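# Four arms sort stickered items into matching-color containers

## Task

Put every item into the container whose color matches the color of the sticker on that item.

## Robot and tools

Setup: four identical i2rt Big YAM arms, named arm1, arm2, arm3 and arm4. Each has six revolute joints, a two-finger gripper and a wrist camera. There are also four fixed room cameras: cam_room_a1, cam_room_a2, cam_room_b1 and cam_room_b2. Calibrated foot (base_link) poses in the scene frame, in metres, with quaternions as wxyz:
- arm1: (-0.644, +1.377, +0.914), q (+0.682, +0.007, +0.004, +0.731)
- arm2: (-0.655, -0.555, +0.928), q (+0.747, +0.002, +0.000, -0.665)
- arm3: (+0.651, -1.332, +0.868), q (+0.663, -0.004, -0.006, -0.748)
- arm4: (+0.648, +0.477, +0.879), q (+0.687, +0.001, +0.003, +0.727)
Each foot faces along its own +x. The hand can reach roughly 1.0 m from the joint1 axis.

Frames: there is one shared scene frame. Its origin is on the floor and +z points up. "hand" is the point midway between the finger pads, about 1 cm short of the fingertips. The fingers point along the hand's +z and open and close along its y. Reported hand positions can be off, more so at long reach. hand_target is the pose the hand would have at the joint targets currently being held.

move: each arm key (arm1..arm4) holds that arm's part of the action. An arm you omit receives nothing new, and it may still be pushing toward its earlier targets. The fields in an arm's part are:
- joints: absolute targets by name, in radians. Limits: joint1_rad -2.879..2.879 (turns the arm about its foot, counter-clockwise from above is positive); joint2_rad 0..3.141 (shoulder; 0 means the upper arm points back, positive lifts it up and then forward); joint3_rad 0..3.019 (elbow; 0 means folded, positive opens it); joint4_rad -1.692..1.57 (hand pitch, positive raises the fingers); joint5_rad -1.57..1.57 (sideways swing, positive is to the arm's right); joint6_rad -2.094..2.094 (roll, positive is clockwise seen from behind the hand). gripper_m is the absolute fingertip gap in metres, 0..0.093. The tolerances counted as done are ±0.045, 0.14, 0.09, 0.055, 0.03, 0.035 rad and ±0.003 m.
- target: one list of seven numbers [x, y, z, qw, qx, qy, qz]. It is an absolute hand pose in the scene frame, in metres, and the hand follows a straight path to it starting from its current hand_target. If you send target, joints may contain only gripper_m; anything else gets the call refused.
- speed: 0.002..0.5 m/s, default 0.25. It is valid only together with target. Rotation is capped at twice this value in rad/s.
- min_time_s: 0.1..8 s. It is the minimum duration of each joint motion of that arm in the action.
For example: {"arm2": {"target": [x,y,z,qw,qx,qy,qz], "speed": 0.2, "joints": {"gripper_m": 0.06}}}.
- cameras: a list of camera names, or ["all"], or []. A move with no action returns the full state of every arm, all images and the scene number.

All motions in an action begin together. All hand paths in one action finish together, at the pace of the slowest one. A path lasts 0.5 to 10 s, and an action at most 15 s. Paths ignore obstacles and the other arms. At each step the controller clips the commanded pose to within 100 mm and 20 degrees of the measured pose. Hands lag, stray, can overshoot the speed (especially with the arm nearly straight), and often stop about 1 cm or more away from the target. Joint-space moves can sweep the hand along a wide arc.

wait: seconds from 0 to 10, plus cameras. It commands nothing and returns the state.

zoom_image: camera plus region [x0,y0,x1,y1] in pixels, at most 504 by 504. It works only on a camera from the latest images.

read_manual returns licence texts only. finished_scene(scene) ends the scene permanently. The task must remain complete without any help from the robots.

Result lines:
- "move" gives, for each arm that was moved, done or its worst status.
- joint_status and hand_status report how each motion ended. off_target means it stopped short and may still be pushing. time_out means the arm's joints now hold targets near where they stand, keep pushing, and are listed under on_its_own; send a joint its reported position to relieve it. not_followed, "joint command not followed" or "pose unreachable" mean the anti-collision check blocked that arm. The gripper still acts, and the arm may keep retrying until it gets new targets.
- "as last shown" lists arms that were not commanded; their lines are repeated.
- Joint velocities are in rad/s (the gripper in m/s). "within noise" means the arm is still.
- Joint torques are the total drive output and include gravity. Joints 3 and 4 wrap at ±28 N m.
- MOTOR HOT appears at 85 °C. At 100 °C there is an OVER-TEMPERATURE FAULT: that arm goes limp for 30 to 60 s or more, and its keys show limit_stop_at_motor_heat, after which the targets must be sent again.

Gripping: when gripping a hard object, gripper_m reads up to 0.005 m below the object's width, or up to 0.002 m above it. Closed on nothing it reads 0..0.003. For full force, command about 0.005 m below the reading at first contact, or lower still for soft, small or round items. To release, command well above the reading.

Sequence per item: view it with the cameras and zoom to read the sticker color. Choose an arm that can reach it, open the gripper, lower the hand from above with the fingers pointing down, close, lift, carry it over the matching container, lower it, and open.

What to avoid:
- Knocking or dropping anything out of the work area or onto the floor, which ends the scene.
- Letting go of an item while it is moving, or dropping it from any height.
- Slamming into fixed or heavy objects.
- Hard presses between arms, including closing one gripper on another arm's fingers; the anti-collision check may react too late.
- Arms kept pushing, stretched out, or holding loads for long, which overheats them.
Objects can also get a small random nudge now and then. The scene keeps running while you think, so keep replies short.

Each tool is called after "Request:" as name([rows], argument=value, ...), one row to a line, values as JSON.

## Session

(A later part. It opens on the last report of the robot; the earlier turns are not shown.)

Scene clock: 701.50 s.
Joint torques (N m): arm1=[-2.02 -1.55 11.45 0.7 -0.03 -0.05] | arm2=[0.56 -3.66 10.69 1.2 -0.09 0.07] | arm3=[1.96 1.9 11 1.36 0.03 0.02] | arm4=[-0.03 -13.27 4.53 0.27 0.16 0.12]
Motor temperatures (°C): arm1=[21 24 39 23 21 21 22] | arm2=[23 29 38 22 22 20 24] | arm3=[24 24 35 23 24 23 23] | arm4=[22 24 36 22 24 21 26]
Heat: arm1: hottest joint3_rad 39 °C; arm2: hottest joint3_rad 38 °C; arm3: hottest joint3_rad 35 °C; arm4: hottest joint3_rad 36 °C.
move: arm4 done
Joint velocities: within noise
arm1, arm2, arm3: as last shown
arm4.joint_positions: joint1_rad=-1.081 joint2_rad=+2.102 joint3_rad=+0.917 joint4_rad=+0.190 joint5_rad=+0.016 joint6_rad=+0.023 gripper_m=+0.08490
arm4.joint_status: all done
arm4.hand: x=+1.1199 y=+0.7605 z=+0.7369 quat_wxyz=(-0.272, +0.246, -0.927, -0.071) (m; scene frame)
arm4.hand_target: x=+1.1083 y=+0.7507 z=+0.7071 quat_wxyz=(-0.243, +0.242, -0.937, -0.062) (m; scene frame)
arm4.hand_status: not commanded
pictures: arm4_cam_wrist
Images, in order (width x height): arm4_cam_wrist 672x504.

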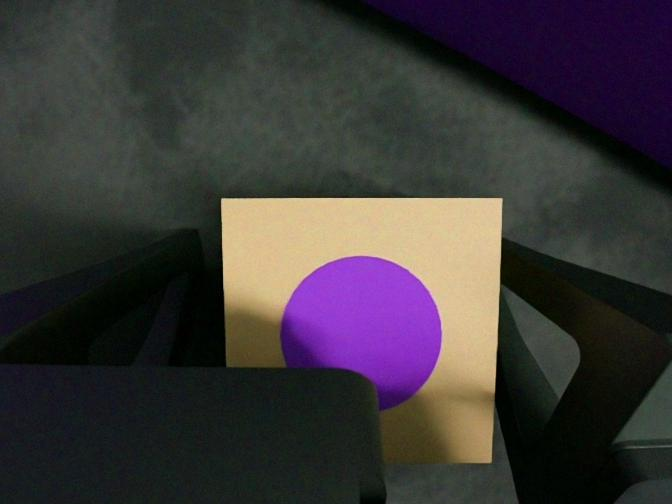

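Request:
move(arm4={"target": [1.05, 0.715, 0.99, 0.2424, -0.2424, 0.9372, 0.0627], "speed": 0.2, "joints": {"gripper_m": 0.093}}, cameras=["arm4_cam_wrist"])

Request:
move(arm4={"joints": {"joint1_rad": 0.6, "joint2_rad": 0.696, "joint3_rad": 1.044, "joint4_rad": -1.429, "joint5_rad": 0, "joint6_rad": 0}, "min_time_s": 3}, cameras=["cam_room_a2"])

Request:
move(arm4={"joints": {"joint1_rad": 2.188}, "min_time_s": 2.5}, cameras=["arm4_cam_wrist", "cam_room_a2"])

Scene clock: 709.33 s.
Joint torques (N m): arm1=[-2.08 -1.38 11.33 0.83 0.01 -0.04] | arm2=[0.44 -3.78 10.66 1.21 -0.08 0.07] | arm3=[2.02 1.96 11 1.33 0.04 0.01] | arm4=[0.32 -10.99 11.04 0.4 0.07 0.13]
Motor temperatures (°C): arm1=[21 24 39 23 21 21 22] | arm2=[23 28 37 22 22 20 24] | arm3=[24 24 35 23 24 23 23] | arm4=[22 24 35 22 24 21 26]
Heat: arm1: hottest joint3_rad 39 °C; arm2: hottest joint3_rad 37 °C; arm3: hottest joint3_rad 35 °C; arm4: hottest joint3_rad 35 °C.
move: arm4 off_target
Joint velocities: within noise
arm1, arm2, arm3: as last shown
arm4.joint_positions: joint1_rad=-1.081 joint2_rad=+1.362 joint3_rad=+0.812 joint4_rad=-0.541 joint5_rad=+0.016 joint6_rad=+0.023 gripper_m=+0.09288
arm4.joint_status: all done
arm4.hand: x=+1.0345 y=+0.7087 z=+0.9721 quat_wxyz=(-0.228, +0.250, -0.939, -0.058) (m; scene frame)
arm4.hand_target: x=+1.0494 y=+0.7145 z=+0.9901 quat_wxyz=(-0.243, +0.242, -0.937, -0.063) (m; scene frame)
arm4.hand_status: off_target (0.024 m and 2.0 deg from the pose sent, 0.267 m and 3.8 deg at the start)
pictures: arm4_cam_wrist
Images, in order (width x height): arm4_cam_wrist 672x504.

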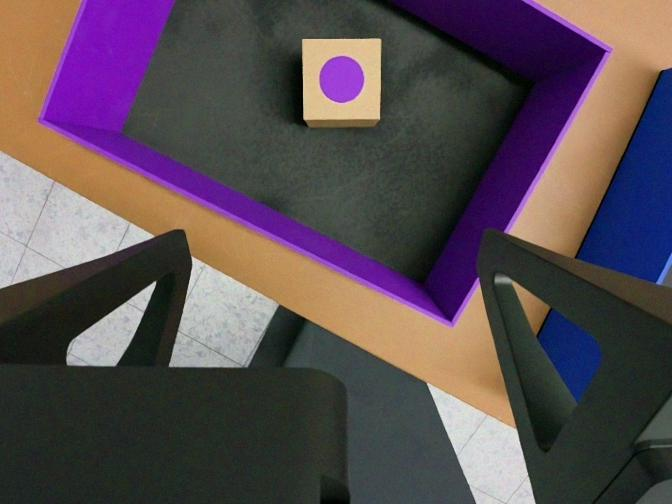

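Scene clock: 712.70 s.
Joint torques (N m): arm1=[-2.37 -1.44 11.41 0.66 -0.07 -0.06] | arm2=[0.44 -3.66 10.66 1.22 -0.09 0.07] | arm3=[2.02 1.9 11.02 1.37 0.02 0.03] | arm4=[0.67 -1.79 12.36 0.29 -0.03 -0.09]
Motor temperatures (°C): arm1=[21 24 39 23 21 21 22] | arm2=[23 28 37 22 22 20 24] | arm3=[24 24 35 23 24 23 23] | arm4=[22 24 36 22 24 21 26]
Heat: arm1: hottest joint3_rad 39 °C; arm2: hottest joint3_rad 37 °C; arm3: hottest joint3_rad 35 °C; arm4: hottest joint3_rad 36 °C.
move: arm4 done
Joint velocities: within noise
arm1.joint_positions: joint1_rad=-2.254 joint2_rad=+0.897 joint3_rad=+0.885 joint4_rad=-1.093 joint5_rad=-0.011 joint6_rad=-0.003 gripper_m=+0.09294
arm1.joint_status: not commanded
arm1.hand: x=-0.3679 y=+1.1866 z=+1.1520 quat_wxyz=(-0.214, -0.291, -0.930, +0.066) (m; scene frame)
arm1.hand_target: x=-0.3700 y=+1.1850 z=+1.1501 quat_wxyz=(-0.207, -0.292, -0.932, +0.065) (m; scene frame)
arm1.hand_status: not commanded
arm2, arm3: as last shown
arm4.joint_positions: joint1_rad=+0.598 joint2_rad=+0.698 joint3_rad=+0.994 joint4_rad=-1.417 joint5_rad=+0.002 joint6_rad=+0.014 gripper_m=+0.09290
arm4.joint_status: all done
arm4.hand: x=+0.4989 y=+0.6761 z=+1.1935 quat_wxyz=(-0.096, +0.871, -0.438, -0.202) (m; scene frame)
arm4.hand_target: x=+0.4970 y=+0.6772 z=+1.2161 quat_wxyz=(-0.105, +0.870, -0.429, -0.219) (m; scene frame)
arm4.hand_status: not commanded
pictures: cam_room_a2
Images, in order (width x height): cam_room_a2 672x504.

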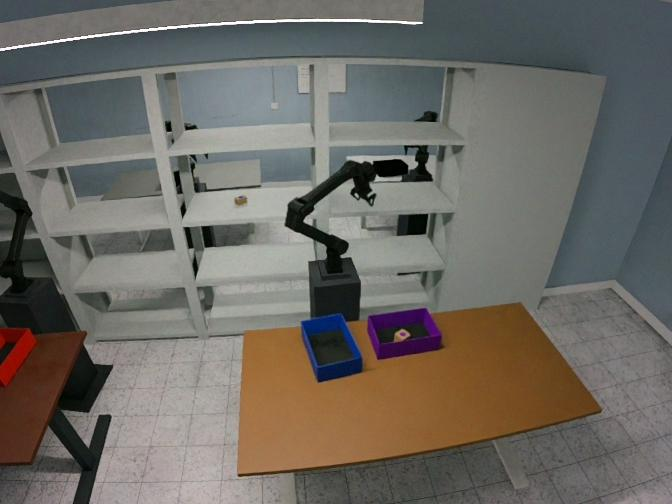

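Scene clock: 715.53 s.
Joint torques (N m): arm1=[-2.67 -1.73 11.54 0.75 -0.07 -0.08] | arm2=[0.5 -3.66 10.7 1.22 -0.07 0.07] | arm3=[1.73 1.96 10.97 1.36 0.04 0.02] | arm4=[1.03 -1.44 12.34 0.38 0.01 -0.08]
Motor temperatures (°C): arm1=[21 24 39 23 21 21 22] | arm2=[23 28 37 22 22 20 24] | arm3=[24 24 35 23 24 23 23] | arm4=[22 24 37 22 24 21 26]
Heat: arm1: hottest joint3_rad 39 °C; arm2: hottest joint3_rad 37 °C; arm3: hottest joint3_rad 35 °C; arm4: hottest joint3_rad 37 °C.
move: arm4 done
Joint velocities: within noise
arm1, arm2: as last shown
arm3.joint_positions: joint1_rad=+1.680 joint2_rad=+0.642 joint3_rad=+1.391 joint4_rad=-1.294 joint5_rad=+0.000 joint6_rad=-0.007 gripper_m=+0.09400
arm3.joint_status: not commanded
arm3.hand: x=+0.9015 y=-1.3276 z=+1.4109 quat_wxyz=(-0.491, +0.001, -0.871, +0.011) (m; scene frame)
arm3.hand_target: x=+0.8986 y=-1.3248 z=+1.4269 quat_wxyz=(-0.502, +0.003, -0.865, +0.006) (m; scene frame)
arm3.hand_status: not commanded
arm4.joint_positions: joint1_rad=+2.185 joint2_rad=+0.698 joint3_rad=+0.994 joint4_rad=-1.417 joint5_rad=+0.002 joint6_rad=+0.013 gripper_m=+0.09290
arm4.joint_status: all done
arm4.hand: x=+0.4543 y=+0.3246 z=+1.1949 quat_wxyz=(+0.075, +0.922, +0.315, -0.213) (m; scene frame)
arm4.hand_target: x=+0.4534 y=+0.3227 z=+1.2175 quat_wxyz=(+0.081, +0.915, +0.320, -0.232) (m; scene frame)
arm4.hand_status: not commanded
pictures: arm4_cam_wrist, cam_room_a2
Images, in order (width x height): arm4_cam_wrist 672x504, cam_room_a2 672x504.

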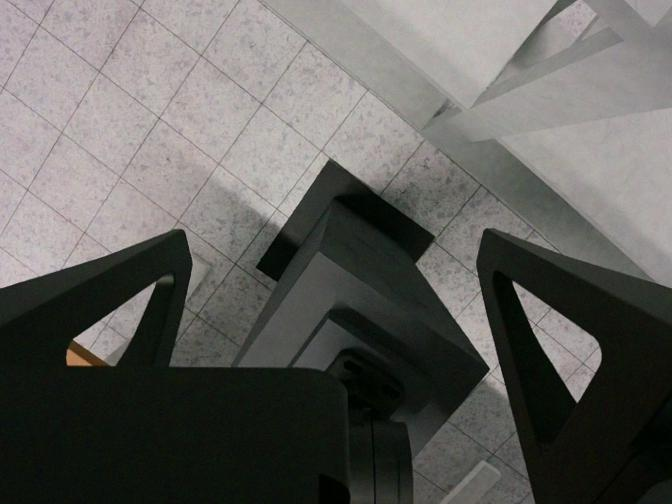

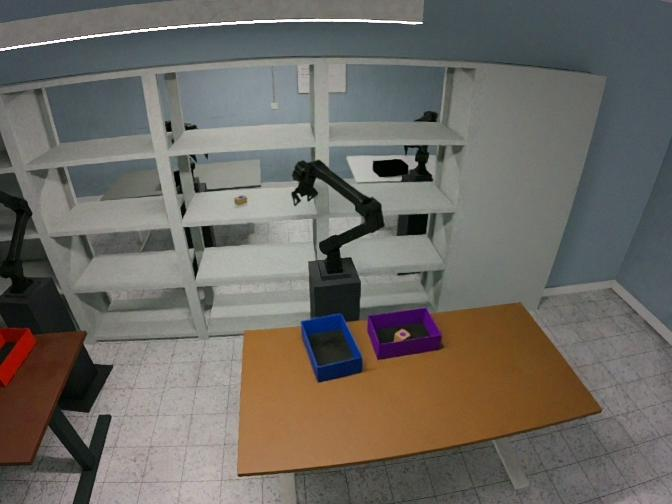

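Request:
move(arm4={"target": [0.105, 0.045, 1.095, -0.0897, -0.9089, -0.313, 0.2606], "speed": 0.2}, cameras=["arm4_cam_wrist", "cam_room_a2"])

Scene clock: 722.17 s.
Joint torques (N m): arm1=[-2.32 -1.44 11.44 0.64 -0.01 -0.05] | arm2=[0.44 -3.6 10.67 1.24 -0.08 0.06] | arm3=[1.96 2.02 10.97 1.35 0.04 0.01] | arm4=[1.44 -19.08 12.88 1.03 0.22 -0.01]
Motor temperatures (°C): arm1=[21 24 39 23 21 21 22] | arm2=[23 27 37 22 22 20 24] | arm3=[24 24 35 23 24 23 23] | arm4=[22 24 38 22 24 21 26]
Heat: arm1: hottest joint3_rad 39 °C; arm2: hottest joint3_rad 37 °C; arm3: hottest joint3_rad 35 °C; arm4: hottest joint3_rad 38 °C.
move: arm4 off_target
Joint velocities: within noise
arm1, arm2, arm3: as last shown
arm4.joint_positions: joint1_rad=+2.185 joint2_rad=+1.814 joint3_rad=+1.633 joint4_rad=-0.877 joint5_rad=+0.002 joint6_rad=+0.013 gripper_m=+0.09290
arm4.joint_status: not commanded
arm4.hand: x=+0.1186 y=+0.0582 z=+1.0796 quat_wxyz=(+0.085, +0.915, +0.312, -0.242) (m; scene frame)
arm4.hand_target: x=+0.1060 y=+0.0458 z=+1.0952 quat_wxyz=(+0.090, +0.909, +0.313, -0.261) (m; scene frame)
arm4.hand_status: off_target (0.024 m and 2.3 deg from the pose sent, 0.458 m and 5.9 deg at the start)
pictures: arm4_cam_wrist, cam_room_a2
Images, in order (width x height): arm4_cam_wrist 672x504, cam_room_a2 672x504.

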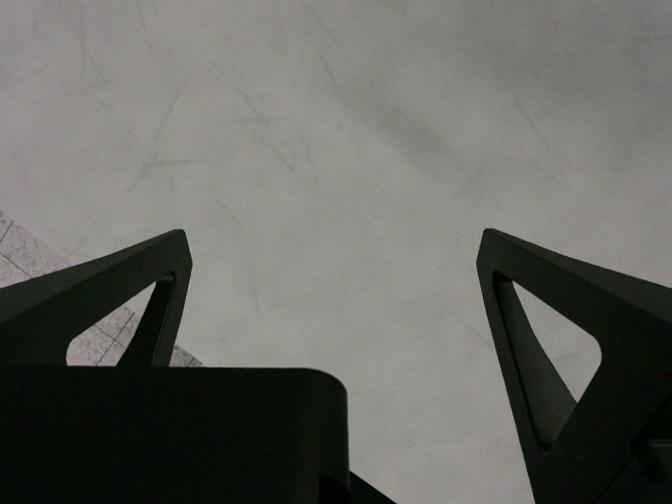

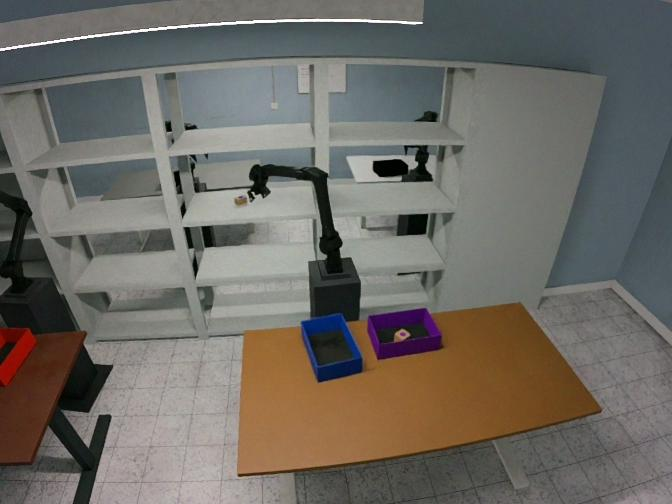

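Request:
move(arm4={"target": [0.055, 0.006, 1.08, -0.0897, -0.9089, -0.313, 0.2606], "speed": 0.15}, cameras=["arm4_cam_wrist", "cam_room_a2"])

Scene clock: 727.03 s.
Joint torques (N m): arm1=[-2.96 -1.14 11.56 0.62 -0.02 -0.02] | arm2=[0.44 -3.66 10.69 1.21 -0.08 0.07] | arm3=[2.08 1.96 10.97 1.37 0.04 0.02] | arm4=[0.97 -22.01 13.24 0.47 0.17 0.03]
Motor temperatures (°C): arm1=[21 24 39 23 21 21 22] | arm2=[23 27 37 22 22 20 24] | arm3=[24 24 35 23 24 23 23] | arm4=[22 24 39 22 24 21 25]
Heat: arm1: hottest joint3_rad 39 °C; arm2: hottest joint3_rad 37 °C; arm3: hottest joint3_rad 35 °C; arm4: hottest joint3_rad 39 °C.
move: arm4 off_target
Joint velocities: within noise
arm1, arm2, arm3: as last shown
arm4.joint_positions: joint1_rad=+2.185 joint2_rad=+1.996 joint3_rad=+1.871 joint4_rad=-0.914 joint5_rad=+0.002 joint6_rad=+0.013 gripper_m=+0.09290
arm4.joint_status: not commanded
arm4.hand: x=+0.0650 y=+0.0157 z=+1.0695 quat_wxyz=(+0.088, +0.912, +0.311, -0.251) (m; scene frame)
arm4.hand_target: x=+0.0557 y=+0.0066 z=+1.0798 quat_wxyz=(+0.090, +0.909, +0.313, -0.261) (m; scene frame)
arm4.hand_status: off_target (0.017 m and 1.2 deg from the pose sent, 0.082 m and 2.3 deg at the start)
pictures: arm4_cam_wrist, cam_room_a2
Images, in order (width x height): arm4_cam_wrist 672x504, cam_room_a2 672x504.

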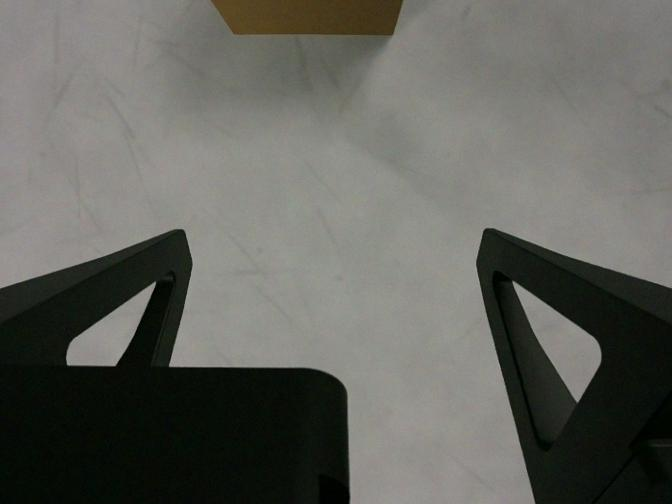

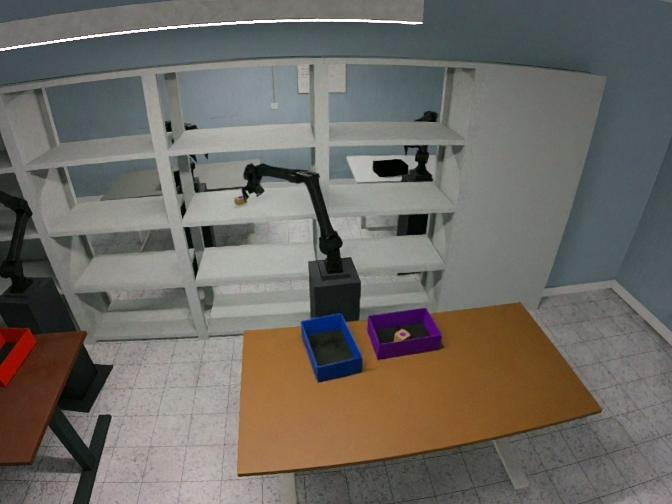

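Request:
move(arm4={"target": [0.026, -0.030, 1.028, -0.0897, -0.9089, -0.313, 0.2606], "speed": 0.12}, cameras=["arm4_cam_wrist"])

Scene clock: 735.30 s.
Joint torques (N m): arm1=[-2.73 -1.55 11.64 0.75 -0.1 -0.07] | arm2=[0.5 -3.66 10.67 1.22 -0.08 0.07] | arm3=[2.08 1.79 11.02 1.36 0.03 0.01] | arm4=[1.55 -24.06 12.9 1.14 0.19 0.13]
Motor temperatures (°C): arm1=[21 24 39 23 21 21 22] | arm2=[23 27 36 22 22 20 24] | arm3=[24 24 35 23 24 23 23] | arm4=[22 25 40 22 24 21 25]
Heat: arm1: hottest joint3_rad 39 °C; arm2: hottest joint3_rad 36 °C; arm3: hottest joint3_rad 35 °C; arm4: hottest joint3_rad 40 °C.
move: arm4 off_target
Joint velocities: within noise
arm1, arm3: as last shown
arm2.joint_positions: joint1_rad=+2.119 joint2_rad=+0.823 joint3_rad=+0.864 joint4_rad=-1.106 joint5_rad=+0.001 joint6_rad=-0.004 gripper_m=+0.08792
arm2.joint_status: not commanded
arm2.hand: x=-0.4066 y=-0.3615 z=+1.1826 quat_wxyz=(-0.239, +0.318, -0.914, -0.082) (m; scene frame)
arm2.hand_target: x=-0.4101 y=-0.3651 z=+1.1702 quat_wxyz=(-0.220, +0.318, -0.919, -0.076) (m; scene frame)
arm2.hand_status: not commanded
arm4.joint_positions: joint1_rad=+2.196 joint2_rad=+2.150 joint3_rad=+1.995 joint4_rad=-0.902 joint5_rad=+0.010 joint6_rad=+0.013 gripper_m=+0.09290
arm4.joint_status: not commanded
arm4.hand: x=+0.0372 y=-0.0151 z=+1.0186 quat_wxyz=(+0.083, +0.913, +0.316, -0.243) (m; scene frame)
arm4.hand_target: x=+0.0270 y=-0.0291 z=+1.0283 quat_wxyz=(+0.090, +0.909, +0.313, -0.261) (m; scene frame)
arm4.hand_status: off_target (0.021 m and 2.2 deg from the pose sent, 0.073 m and 1.2 deg at the start)
pictures: arm4_cam_wrist
Images, in order (width x height): arm4_cam_wrist 672x504.

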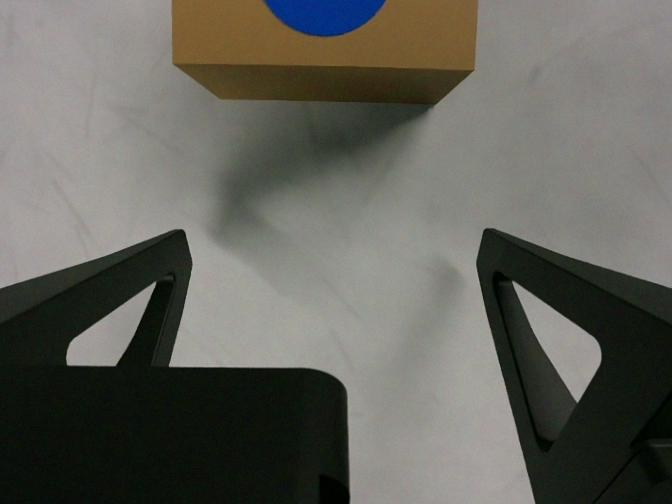

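Request:
move(arm4={"target": [-0.029, -0.072, 1.0, -0.0821, -0.916, -0.3065, 0.2454], "speed": 0.08}, cameras=["arm4_cam_wrist"])

Scene clock: 747.80 s.
Joint torques (N m): arm1=[-2.61 -1.03 11.52 0.68 -0.02 -0.02] | arm2=[0.5 -3.72 10.67 1.2 -0.09 0.07] | arm3=[2.08 1.85 11.06 1.35 0.02 0.01] | arm4=[1.44 -25.88 12.97 0.47 0.19 0.17]
Motor temperatures (°C): arm1=[21 24 39 23 21 21 22] | arm2=[23 26 36 22 22 20 24] | arm3=[24 24 35 23 24 23 23] | arm4=[22 26 40 22 24 21 25]
Heat: arm1: hottest joint3_rad 39 °C; arm2: hottest joint3_rad 36 °C; arm3: hottest joint3_rad 35 °C; arm4: hottest joint3_rad 40 °C.
move: arm4 off_target
Joint velocities: within noise
arm1, arm2, arm3: as last shown
arm4.joint_positions: joint1_rad=+2.197 joint2_rad=+2.462 joint3_rad=+2.535 joint4_rad=-1.120 joint5_rad=+0.017 joint6_rad=+0.021 gripper_m=+0.09290
arm4.joint_status: not commanded
arm4.hand: x=-0.0243 y=-0.0646 z=+1.0128 quat_wxyz=(+0.082, +0.914, +0.311, -0.249) (m; scene frame)
arm4.hand_target: x=-0.0282 y=-0.0713 z=+0.9999 quat_wxyz=(+0.083, +0.916, +0.306, -0.247) (m; scene frame)
arm4.hand_status: off_target (0.016 m and 0.7 deg from the pose sent, 0.089 m and 1.1 deg at the start)
pictures: arm4_cam_wrist
Images, in order (width x height): arm4_cam_wrist 672x504.

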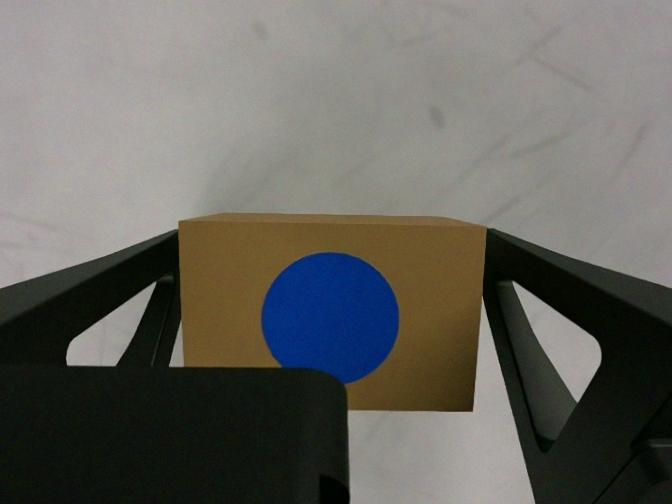

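Request:
move(arm4={"target": [-0.026, -0.069, 0.978, -0.0821, -0.916, -0.3065, 0.2454], "speed": 0.08}, cameras=["arm4_cam_wrist"])

Scene clock: 752.87 s.
Joint torques (N m): arm1=[-2.84 -1.32 11.48 0.73 -0.02 -0.06] | arm2=[0.38 -3.66 10.67 1.22 -0.09 0.07] | arm3=[2.08 1.79 11.02 1.35 0.05 0.02] | arm4=[0.79 -27.52 7.64 1.57 0.03 0.19]
Motor temperatures (°C): arm1=[21 24 39 23 21 21 22] | arm2=[23 26 36 22 22 20 24] | arm3=[24 24 35 23 24 23 23] | arm4=[22 27 40 22 24 21 25]
Heat: arm1: hottest joint3_rad 39 °C; arm2: hottest joint3_rad 36 °C; arm3: hottest joint3_rad 35 °C; arm4: hottest joint3_rad 40 °C.
move: arm4 off_target
Joint velocities: within noise
arm1, arm2, arm3: as last shown
arm4.joint_positions: joint1_rad=+2.198 joint2_rad=+2.454 joint3_rad=+2.506 joint4_rad=-1.074 joint5_rad=+0.022 joint6_rad=+0.022 gripper_m=+0.09290
arm4.joint_status: not commanded
arm4.hand: x=-0.0277 y=-0.0672 z=+1.0111 quat_wxyz=(+0.085, +0.910, +0.309, -0.261) (m; scene frame)
arm4.hand_target: x=-0.0252 y=-0.0681 z=+0.9783 quat_wxyz=(+0.082, +0.916, +0.306, -0.245) (m; scene frame)
arm4.hand_status: off_target (0.033 m and 1.9 deg from the pose sent, 0.035 m and 0.7 deg at the start)
pictures: arm4_cam_wrist
Images, in order (width x height): arm4_cam_wrist 672x504.

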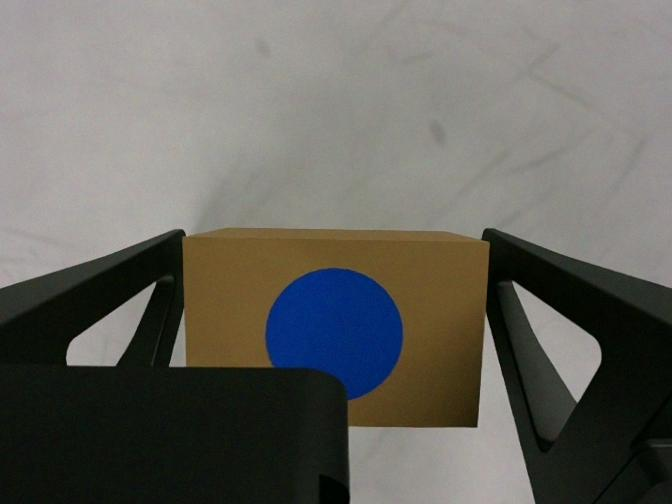

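Request:
move(arm4={"target": [-0.015, -0.06, 0.962, -0.0767, -0.9204, -0.308, 0.2294], "speed": 0.08}, cameras=["arm4_cam_wrist", "cam_room_a2"])

Request:
zoom_image(camera="cam_room_a2", region=[210, 160, 280, 215])

Scene clock: 758.47 s.
Joint torques (N m): arm1=[-2.67 -1.26 11.52 0.8 -0.04 -0.03] | arm2=[0.62 -3.66 10.67 1.22 -0.09 0.07] | arm3=[1.9 1.9 11.07 1.36 0.03 0.02] | arm4=[0.85 -26.93 6.61 0.32 0 0.18]
Motor temperatures (°C): arm1=[21 24 39 23 21 21 22] | arm2=[23 26 36 22 22 20 24] | arm3=[24 24 35 23 24 23 23] | arm4=[22 28 39 22 24 21 25]
Heat: arm1: hottest joint3_rad 39 °C; arm2: hottest joint3_rad 36 °C; arm3: hottest joint3_rad 35 °C; arm4: hottest joint3_rad 39 °C.
move: arm4 off_target
Joint velocities: within noise
arm1, arm2, arm3: as last shown
arm4.joint_positions: joint1_rad=+2.198 joint2_rad=+2.418 joint3_rad=+2.433 joint4_rad=-1.018 joint5_rad=+0.022 joint6_rad=+0.022 gripper_m=+0.09290
arm4.joint_status: not commanded
arm4.hand: x=-0.0256 y=-0.0655 z=+1.0108 quat_wxyz=(+0.088, +0.908, +0.309, -0.269) (m; scene frame)
arm4.hand_target: x=-0.0146 y=-0.0594 z=+0.9633 quat_wxyz=(+0.076, +0.920, +0.308, -0.229) (m; scene frame)
arm4.hand_status: off_target (0.050 m and 4.9 deg from the pose sent, 0.051 m and 3.9 deg at the start)
pictures: arm4_cam_wrist, cam_room_a2
Images, in order (width x height): arm4_cam_wrist 672x504, cam_room_a2 672x504.

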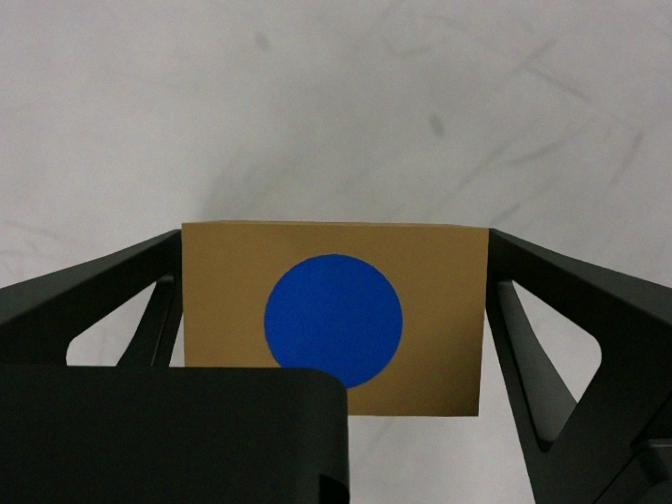

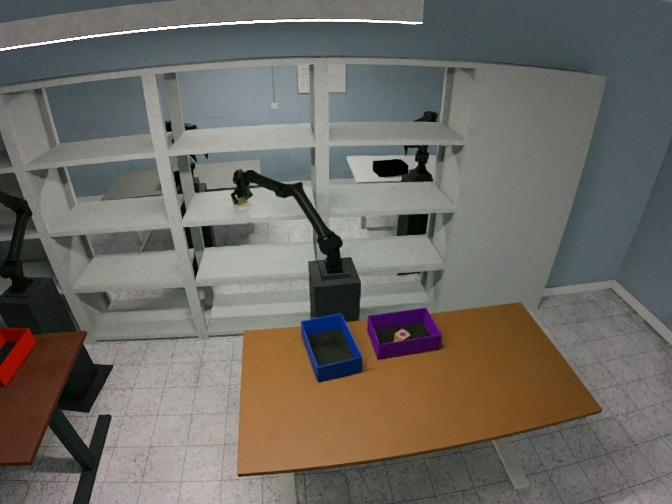

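Scaled by 7.200.

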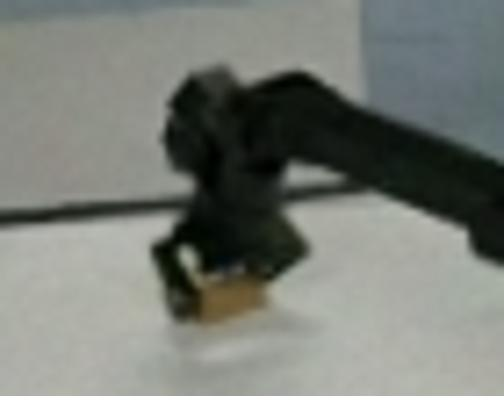

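Request:
move(arm4={"target": [-0.022, -0.064, 1.0, -0.0821, -0.916, -0.3065, 0.2454], "speed": 0.08})

Request:
move(arm4={"joints": {"gripper_m": 0.06}}, cameras=["arm4_cam_wrist"])

Scene clock: 768.03 s.
Joint torques (N m): arm1=[-2.61 -1.49 11.52 0.81 -0.1 -0.05] | arm2=[0.5 -3.72 10.67 1.21 -0.08 0.07] | arm3=[1.9 1.96 11 1.36 0.04 0.02] | arm4=[1.2 -26.87 11.74 -0.05 0 0.14]
Motor temperatures (°C): arm1=[21 24 39 23 21 21 22] | arm2=[23 26 36 22 22 20 24] | arm3=[24 24 35 23 24 23 23] | arm4=[22 27 38 22 24 21 25]
Heat: arm1: hottest joint3_rad 39 °C; arm2: hottest joint3_rad 36 °C; arm3: hottest joint3_rad 35 °C; arm4: hottest joint3_rad 38 °C.
move: arm4 off_target
Joint velocities: within noise
arm1.joint_positions: joint1_rad=-2.254 joint2_rad=+0.897 joint3_rad=+0.885 joint4_rad=-1.093 joint5_rad=-0.011 joint6_rad=-0.003 gripper_m=+0.09294
arm1.joint_status: not commanded
arm1.hand: x=-0.3679 y=+1.1866 z=+1.1520 quat_wxyz=(-0.214, -0.291, -0.930, +0.066) (m; scene frame)
arm1.hand_target: x=-0.3700 y=+1.1850 z=+1.1501 quat_wxyz=(-0.207, -0.292, -0.932, +0.065) (m; scene frame)
arm1.hand_status: not commanded
arm2, arm3: as last shown
arm4.joint_positions: joint1_rad=+2.198 joint2_rad=+2.418 joint3_rad=+2.444 joint4_rad=-1.058 joint5_rad=+0.022 joint6_rad=+0.022 gripper_m=+0.09290
arm4.joint_status: not commanded
arm4.hand: x=-0.0210 y=-0.0617 z=+1.0116 quat_wxyz=(+0.083, +0.912, +0.310, -0.256) (m; scene frame)
arm4.hand_target: x=-0.0218 y=-0.0636 z=+1.0000 quat_wxyz=(+0.082, +0.916, +0.306, -0.246) (m; scene frame)
arm4.hand_status: off_target (0.012 m and 1.4 deg from the pose sent, 0.011 m and 2.9 deg at the start)
pictures: none

Scene clock: 768.57 s.
Joint torques (N m): arm1=[-2.61 -1.44 11.56 0.79 -0.11 -0.02] | arm2=[0.44 -3.78 10.66 1.26 -0.08 0.07] | arm3=[2.02 1.73 11.03 1.33 0.04 0.02] | arm4=[1.49 -26.75 11.66 0.29 -0.05 0.13]
Motor temperatures (°C): arm1=[21 24 39 23 21 21 22] | arm2=[23 26 36 22 22 20 24] | arm3=[24 24 35 23 24 23 23] | arm4=[22 27 38 22 24 21 25]
Heat: arm1: hottest joint3_rad 39 °C; arm2: hottest joint3_rad 36 °C; arm3: hottest joint3_rad 35 °C; arm4: hottest joint3_rad 38 °C.
move: arm4 off_target
Joint velocities: within noise
arm1, arm2: as last shown
arm3.joint_positions: joint1_rad=+1.680 joint2_rad=+0.642 joint3_rad=+1.391 joint4_rad=-1.294 joint5_rad=+0.000 joint6_rad=-0.007 gripper_m=+0.09400
arm3.joint_status: not commanded
arm3.hand: x=+0.9015 y=-1.3276 z=+1.4109 quat_wxyz=(-0.491, +0.001, -0.871, +0.011) (m; scene frame)
arm3.hand_target: x=+0.8986 y=-1.3248 z=+1.4269 quat_wxyz=(-0.502, +0.003, -0.865, +0.006) (m; scene frame)
arm3.hand_status: not commanded
arm4.joint_positions: joint1_rad=+2.194 joint2_rad=+2.418 joint3_rad=+2.445 joint4_rad=-1.063 joint5_rad=+0.023 joint6_rad=+0.022 gripper_m=+0.06925
arm4.joint_status: gripper_m off_target (ended at +0.06928, target +0.06000)
arm4.hand: x=-0.0225 y=-0.0585 z=+1.0115 quat_wxyz=(+0.081, +0.913, +0.308, -0.255) (m; scene frame)
arm4.hand_target: x=-0.0217 y=-0.0637 z=+1.0000 quat_wxyz=(+0.082, +0.916, +0.306, -0.246) (m; scene frame)
arm4.hand_status: not commanded
pictures: arm4_cam_wrist
Images, in order (width x height): arm4_cam_wrist 672x504.

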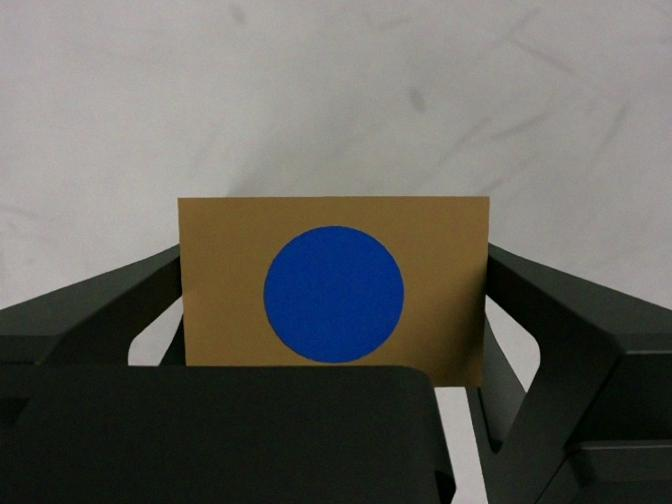

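Request:
move(arm4={"target": [0.0, -0.045, 1.11, -0.0821, -0.916, -0.3065, 0.2454], "speed": 0.15}, cameras=["arm4_cam_wrist", "cam_room_a2"])

Request:
move(arm4={"target": [0.35, 0.23, 1.17, -0.0821, -0.916, -0.3065, 0.2454], "speed": 0.25}, cameras=["arm4_cam_wrist", "cam_room_a2"])

Scene clock: 774.60 s.
Joint torques (N m): arm1=[-2.49 -1.38 11.48 0.79 -0.01 -0.06] | arm2=[0.5 -3.6 10.67 1.22 -0.08 0.08] | arm3=[1.96 1.9 11.02 1.36 0.04 0.01] | arm4=[1.26 -28.98 12.88 0.4 0 0.12]
Motor temperatures (°C): arm1=[21 24 39 23 21 21 22] | arm2=[23 26 36 22 22 20 24] | arm3=[24 24 35 23 24 23 23] | arm4=[22 27 38 22 24 21 26]
Heat: arm1: hottest joint3_rad 39 °C; arm2: hottest joint3_rad 36 °C; arm3: hottest joint3_rad 35 °C; arm4: hottest joint3_rad 38 °C.
move: arm4 off_target
Joint velocities: within noise
arm1, arm2, arm3: as last shown
arm4.joint_positions: joint1_rad=+2.194 joint2_rad=+2.363 joint3_rad=+2.552 joint4_rad=-1.286 joint5_rad=+0.021 joint6_rad=+0.022 gripper_m=+0.06925
arm4.joint_status: not commanded
arm4.hand: x=+0.0026 y=-0.0386 z=+1.0834 quat_wxyz=(+0.072, +0.920, +0.311, -0.227) (m; scene frame)
arm4.hand_target: x=+0.0010 y=-0.0442 z=+1.1099 quat_wxyz=(+0.082, +0.916, +0.307, -0.246) (m; scene frame)
arm4.hand_status: off_target (0.027 m and 2.5 deg from the pose sent, 0.102 m and 1.2 deg at the start)
pictures: arm4_cam_wrist, cam_room_a2
Images, in order (width x height): arm4_cam_wrist 672x504, cam_room_a2 672x504.

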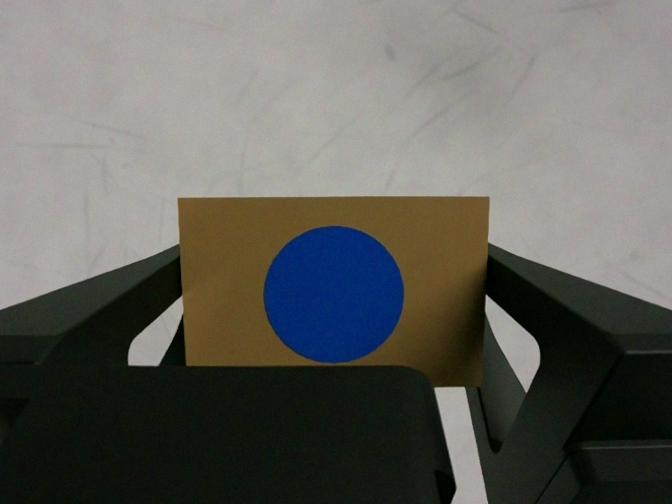

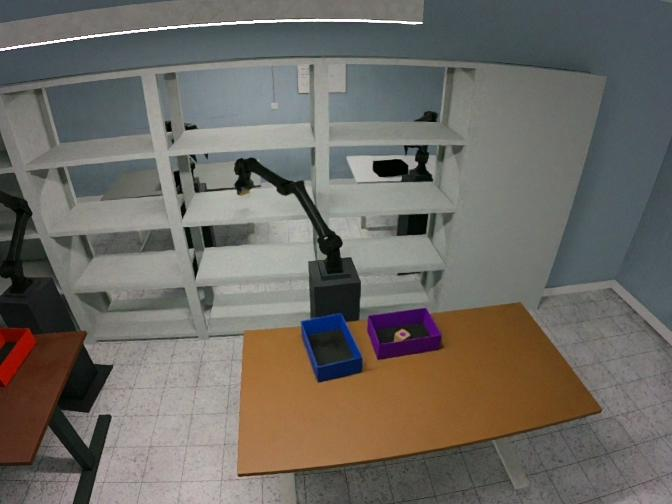

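Scene clock: 776.97 s.
Joint torques (N m): arm1=[-2.37 -1.14 11.64 0.8 -0.03 0.01] | arm2=[0.44 -3.78 10.69 1.21 -0.09 0.07] | arm3=[1.9 1.9 10.97 1.37 0.04 0.02] | arm4=[1.49 -5.83 9.2 0.58 0.24 0.18]
Motor temperatures (°C): arm1=[21 24 39 23 21 21 22] | arm2=[23 26 36 22 22 20 24] | arm3=[24 24 35 23 24 23 23] | arm4=[22 27 38 22 24 21 26]
Heat: arm1: hottest joint3_rad 39 °C; arm2: hottest joint3_rad 36 °C; arm3: hottest joint3_rad 35 °C; arm4: hottest joint3_rad 38 °C.
move: arm4 done
Joint velocities: within noise
arm1, arm2, arm3: as last shown
arm4.joint_positions: joint1_rad=+2.212 joint2_rad=+1.021 joint3_rad=+1.067 joint4_rad=-1.082 joint5_rad=+0.027 joint6_rad=+0.039 gripper_m=+0.06925
arm4.joint_status: not commanded
arm4.hand: x=+0.3473 y=+0.2317 z=+1.1743 quat_wxyz=(+0.084, +0.913, +0.308, -0.254) (m; scene frame)
arm4.hand_target: x=+0.3500 y=+0.2301 z=+1.1700 quat_wxyz=(+0.082, +0.916, +0.307, -0.245) (m; scene frame)
arm4.hand_status: done (0.005 m and 1.1 deg from the pose sent, 0.448 m and 2.5 deg at the start)
pictures: arm4_cam_wrist, cam_room_a2
Images, in order (width x height): arm4_cam_wrist 672x504, cam_room_a2 672x504.

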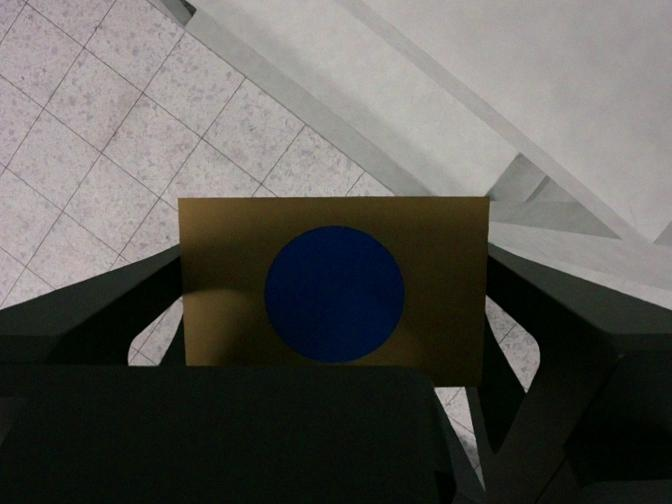

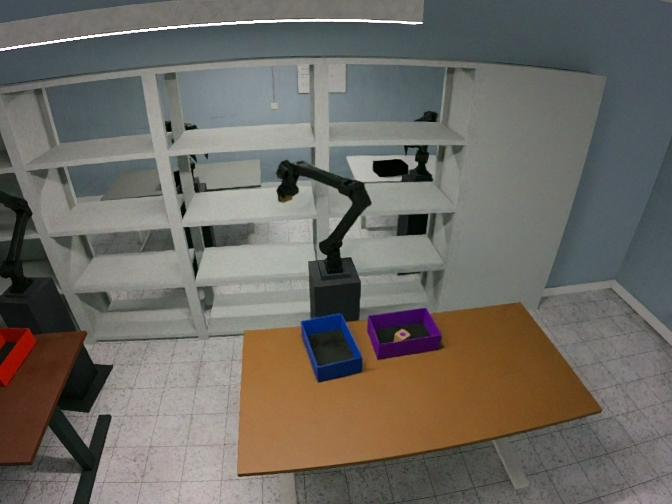

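Request:
move(arm4={"joints": {"joint1_rad": 1.2, "joint2_rad": 0.696, "joint3_rad": 1.044, "joint4_rad": -1.429, "joint5_rad": 0, "joint6_rad": 0}, "min_time_s": 2.5}, cameras=[])

Request:
move(arm4={"joints": {"joint1_rad": -1.785}, "min_time_s": 4}, cameras=["arm4_cam_wrist", "cam_room_a2"])

Scene clock: 788.97 s.
Joint torques (N m): arm1=[-2.67 -0.85 11.45 0.88 -0.05 -0.02] | arm2=[0.5 -3.6 10.66 1.21 -0.08 0.06] | arm3=[1.9 1.9 10.99 1.36 0.03 0.01] | arm4=[0.21 -1.44 8.5 0.46 -0.04 -0.09]
Motor temperatures (°C): arm1=[21 24 39 23 21 21 22] | arm2=[23 26 36 22 22 20 23] | arm3=[24 24 35 23 24 23 23] | arm4=[22 26 39 22 24 21 26]
Heat: arm1: hottest joint3_rad 39 °C; arm2: hottest joint3_rad 36 °C; arm3: hottest joint3_rad 35 °C; arm4: hottest joint3_rad 39 °C.
move: arm4 done
Joint velocities: within noise
arm1, arm3: as last shown
arm2.joint_positions: joint1_rad=+2.119 joint2_rad=+0.823 joint3_rad=+0.864 joint4_rad=-1.106 joint5_rad=+0.001 joint6_rad=-0.004 gripper_m=+0.08792
arm2.joint_status: not commanded
arm2.hand: x=-0.4066 y=-0.3615 z=+1.1826 quat_wxyz=(-0.239, +0.318, -0.914, -0.082) (m; scene frame)
arm2.hand_target: x=-0.4101 y=-0.3651 z=+1.1702 quat_wxyz=(-0.220, +0.318, -0.919, -0.076) (m; scene frame)
arm2.hand_status: not commanded
arm4.joint_positions: joint1_rad=+1.205 joint2_rad=+0.703 joint3_rad=+1.048 joint4_rad=-1.419 joint5_rad=+0.004 joint6_rad=+0.014 gripper_m=+0.06926
arm4.joint_status: all done
arm4.hand: x=+0.4074 y=+0.5571 z=+1.2183 quat_wxyz=(-0.036, +0.956, -0.157, -0.245) (m; scene frame)
arm4.hand_target: x=+0.4115 y=+0.5563 z=+1.2168 quat_wxyz=(-0.036, +0.958, -0.152, -0.242) (m; scene frame)
arm4.hand_status: not commanded
pictures: none
No camera images: "cameras" was empty.

Scene clock: 793.30 s.
Joint torques (N m): arm1=[-2.37 -1.96 11.6 0.58 -0.02 -0.02] | arm2=[0.56 -3.72 10.66 1.21 -0.09 0.07] | arm3=[1.79 1.85 11 1.32 0.03 0.02] | arm4=[0.32 -2.02 8.47 0.5 0.05 -0.08]
Motor temperatures (°C): arm1=[21 24 39 23 21 21 22] | arm2=[23 26 36 22 22 20 23] | arm3=[24 24 35 23 24 23 23] | arm4=[22 26 38 22 24 21 26]
Heat: arm1: hottest joint3_rad 39 °C; arm2: hottest joint3_rad 36 °C; arm3: hottest joint3_rad 35 °C; arm4: hottest joint3_rad 38 °C.
move: arm4 done
Joint velocities: within noise
arm1, arm2, arm3: as last shown
arm4.joint_positions: joint1_rad=-1.782 joint2_rad=+0.703 joint3_rad=+1.048 joint4_rad=-1.419 joint5_rad=+0.001 joint6_rad=+0.013 gripper_m=+0.06930
arm4.joint_status: all done
arm4.hand: x=+0.9008 y=+0.4385 z=+1.2164 quat_wxyz=(-0.243, -0.081, -0.966, +0.020) (m; scene frame)
arm4.hand_target: x=+0.8967 y=+0.4387 z=+1.2149 quat_wxyz=(-0.240, -0.076, -0.968, +0.021) (m; scene frame)
arm4.hand_status: not commanded
pictures: arm4_cam_wrist, cam_room_a2
Images, in order (width x height): arm4_cam_wrist 672x504, cam_room_a2 672x504.

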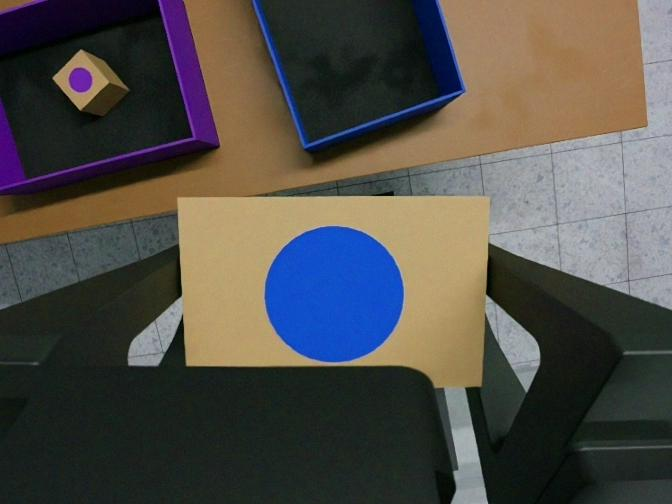

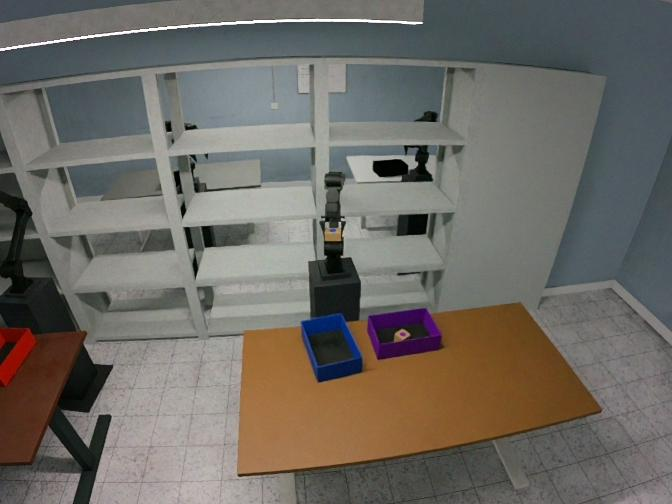

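Request:
move(arm4={"target": [1.15, 0.395, 0.93, 0.2749, -0.0671, 0.9590, 0.0192], "speed": 0.25}, cameras=["arm4_cam_wrist"])

Scene clock: 806.33 s.
Joint torques (N m): arm1=[-2.67 -1.67 11.37 0.55 -0.03 -0.03] | arm2=[0.5 -3.72 10.66 1.22 -0.08 0.07] | arm3=[2.02 1.85 11 1.35 0.04 0.02] | arm4=[-0.09 -13.27 10.02 1.42 -0.19 -0.1]
Motor temperatures (°C): arm1=[21 24 39 23 21 21 22] | arm2=[23 25 36 22 22 20 23] | arm3=[24 24 35 23 24 23 23] | arm4=[22 25 37 22 24 21 26]
Heat: arm1: hottest joint3_rad 39 °C; arm2: hottest joint3_rad 36 °C; arm3: hottest joint3_rad 35 °C; arm4: hottest joint3_rad 37 °C.
move: arm4 off_target
Joint velocities: within noise
arm1, arm2, arm3: as last shown
arm4.joint_positions: joint1_rad=-1.847 joint2_rad=+1.566 joint3_rad=+0.829 joint4_rad=-0.359 joint5_rad=-0.191 joint6_rad=-0.300 gripper_m=+0.06930
arm4.joint_status: not commanded
arm4.hand: x=+1.1260 y=+0.4042 z=+0.9121 quat_wxyz=(-0.247, +0.062, -0.967, -0.028) (m; scene frame)
arm4.hand_target: x=+1.1486 y=+0.3952 z=+0.9307 quat_wxyz=(-0.275, +0.067, -0.959, -0.019) (m; scene frame)
arm4.hand_status: off_target (0.031 m and 3.5 deg from the pose sent, 0.382 m and 18.0 deg at the start)
pictures: arm4_cam_wrist
Images, in order (width x height): arm4_cam_wrist 672x504.

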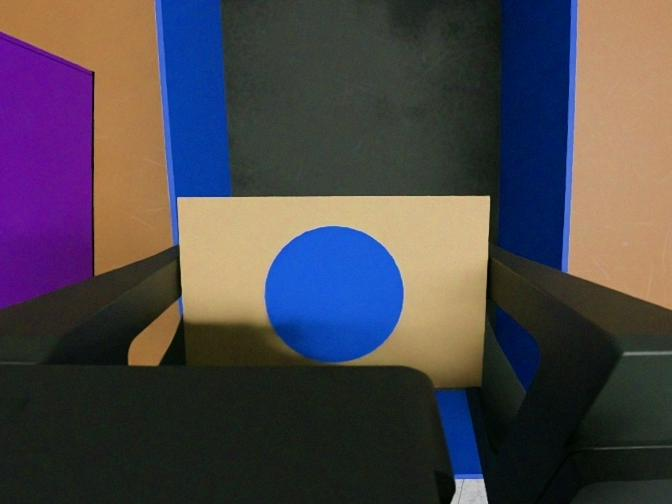

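Request:
move(arm4={"target": [1.14, 0.379, 0.79, 0.2749, -0.0671, 0.9590, 0.0192], "speed": 0.2}, cameras=["arm4_cam_wrist"])

Request:
move(arm4={"target": [1.13, 0.380, 0.735, 0.2749, -0.0671, 0.9590, 0.0192], "speed": 0.08}, cameras=["arm4_cam_wrist", "cam_room_a2"])

Request:
zoom_image(camera="cam_room_a2", region=[290, 290, 380, 390])

Scene clock: 813.63 s.
Joint torques (N m): arm1=[-2.02 -1.26 11.64 0.7 -0.07 -0.04] | arm2=[0.56 -3.72 10.67 1.22 -0.08 0.07] | arm3=[1.96 2.02 10.99 1.33 0.04 0.02] | arm4=[0.15 -14.92 4.51 1.44 -0.2 -0.11]
Motor temperatures (°C): arm1=[21 24 39 23 21 21 22] | arm2=[23 25 36 22 22 20 23] | arm3=[24 24 35 23 24 23 23] | arm4=[22 25 37 22 24 21 27]
Heat: arm1: hottest joint3_rad 39 °C; arm2: hottest joint3_rad 36 °C; arm3: hottest joint3_rad 35 °C; arm4: hottest joint3_rad 37 °C.
move: arm4 done
Joint velocities: within noise
arm1, arm2, arm3: as last shown
arm4.joint_positions: joint1_rad=-1.890 joint2_rad=+1.896 joint3_rad=+0.790 joint4_rad=+0.048 joint5_rad=-0.213 joint6_rad=-0.336 gripper_m=+0.06930
arm4.joint_status: not commanded
arm4.hand: x=+1.1380 y=+0.3829 z=+0.7907 quat_wxyz=(-0.269, +0.063, -0.961, -0.022) (m; scene frame)
arm4.hand_target: x=+1.1398 y=+0.3790 z=+0.7899 quat_wxyz=(-0.275, +0.067, -0.959, -0.019) (m; scene frame)
arm4.hand_status: done (0.004 m and 0.9 deg from the pose sent, 0.126 m and 3.5 deg at the start)
pictures: arm4_cam_wrist
Images, in order (width x height): arm4_cam_wrist 672x504.

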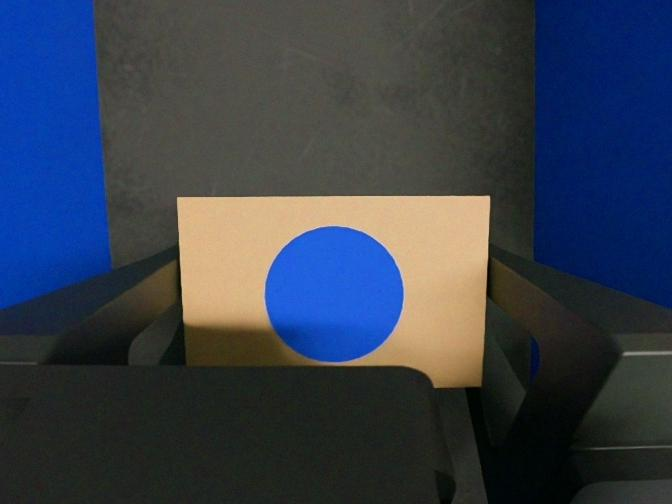

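Scene clock: 814.93 s.
Joint torques (N m): arm1=[-2.14 -1.26 11.49 0.7 -0.04 -0.03] | arm2=[0.56 -3.66 10.66 1.21 -0.08 0.07] | arm3=[1.96 1.85 11.02 1.33 0.04 0.01] | arm4=[0.5 -14.33 3.23 1.47 -0.2 -0.07]
Motor temperatures (°C): arm1=[21 24 39 23 21 21 22] | arm2=[23 25 36 22 22 20 23] | arm3=[24 24 35 23 24 23 23] | arm4=[22 25 37 22 24 21 27]
Heat: arm1: hottest joint3_rad 39 °C; arm2: hottest joint3_rad 36 °C; arm3: hottest joint3_rad 35 °C; arm4: hottest joint3_rad 37 °C.
move: arm4 done
Joint velocities: within noise
arm1.joint_positions: joint1_rad=-2.254 joint2_rad=+0.897 joint3_rad=+0.885 joint4_rad=-1.093 joint5_rad=-0.011 joint6_rad=-0.003 gripper_m=+0.09294
arm1.joint_status: not commanded
arm1.hand: x=-0.3679 y=+1.1866 z=+1.1520 quat_wxyz=(-0.214, -0.291, -0.930, +0.066) (m; scene frame)
arm1.hand_target: x=-0.3700 y=+1.1850 z=+1.1501 quat_wxyz=(-0.207, -0.292, -0.932, +0.065) (m; scene frame)
arm1.hand_status: not commanded
arm2, arm3: as last shown
arm4.joint_positions: joint1_rad=-1.891 joint2_rad=+2.034 joint3_rad=+0.780 joint4_rad=+0.210 joint5_rad=-0.214 joint6_rad=-0.339 gripper_m=+0.06930
arm4.joint_status: not commanded
arm4.hand: x=+1.1329 y=+0.3833 z=+0.7420 quat_wxyz=(-0.275, +0.064, -0.959, -0.020) (m; scene frame)
arm4.hand_target: x=+1.1299 y=+0.3800 z=+0.7352 quat_wxyz=(-0.275, +0.067, -0.959, -0.019) (m; scene frame)
arm4.hand_status: done (0.008 m and 0.3 deg from the pose sent, 0.057 m and 0.9 deg at the start)
pictures: arm4_cam_wrist, cam_room_a2
Images, in order (width x height): arm4_cam_wrist 672x504, cam_room_a2 672x504.

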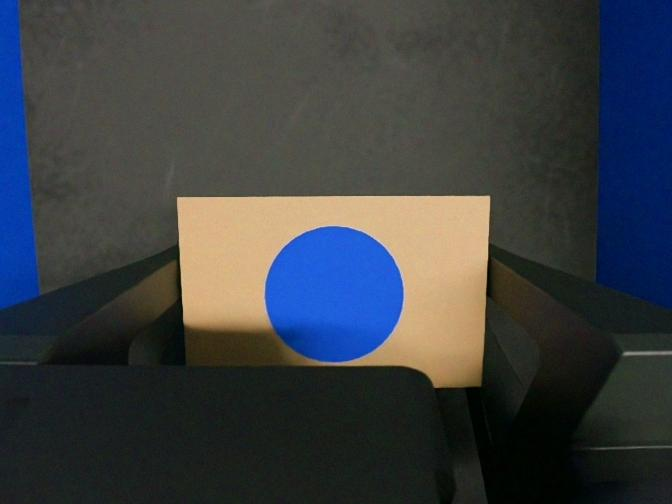

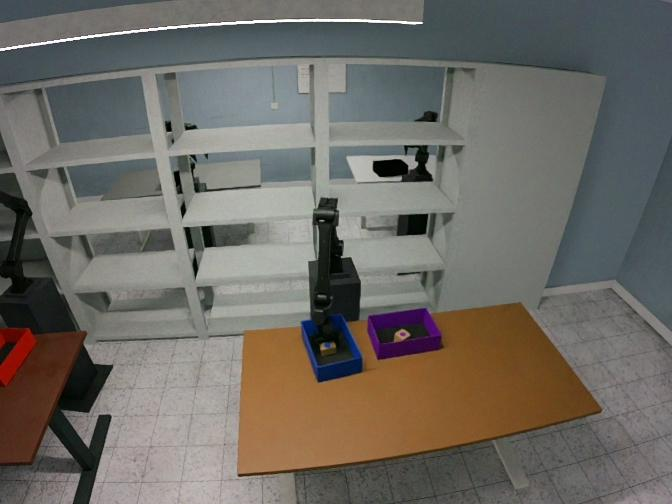

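Scaled by 5.040.

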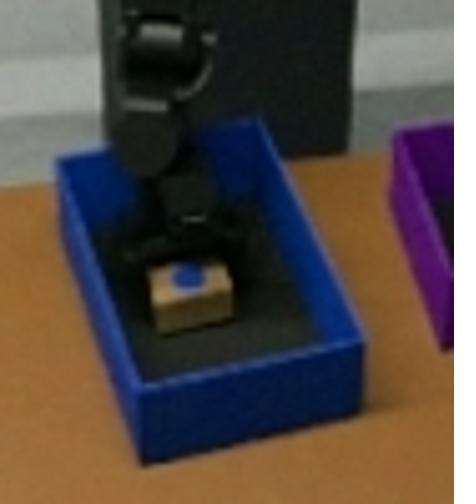

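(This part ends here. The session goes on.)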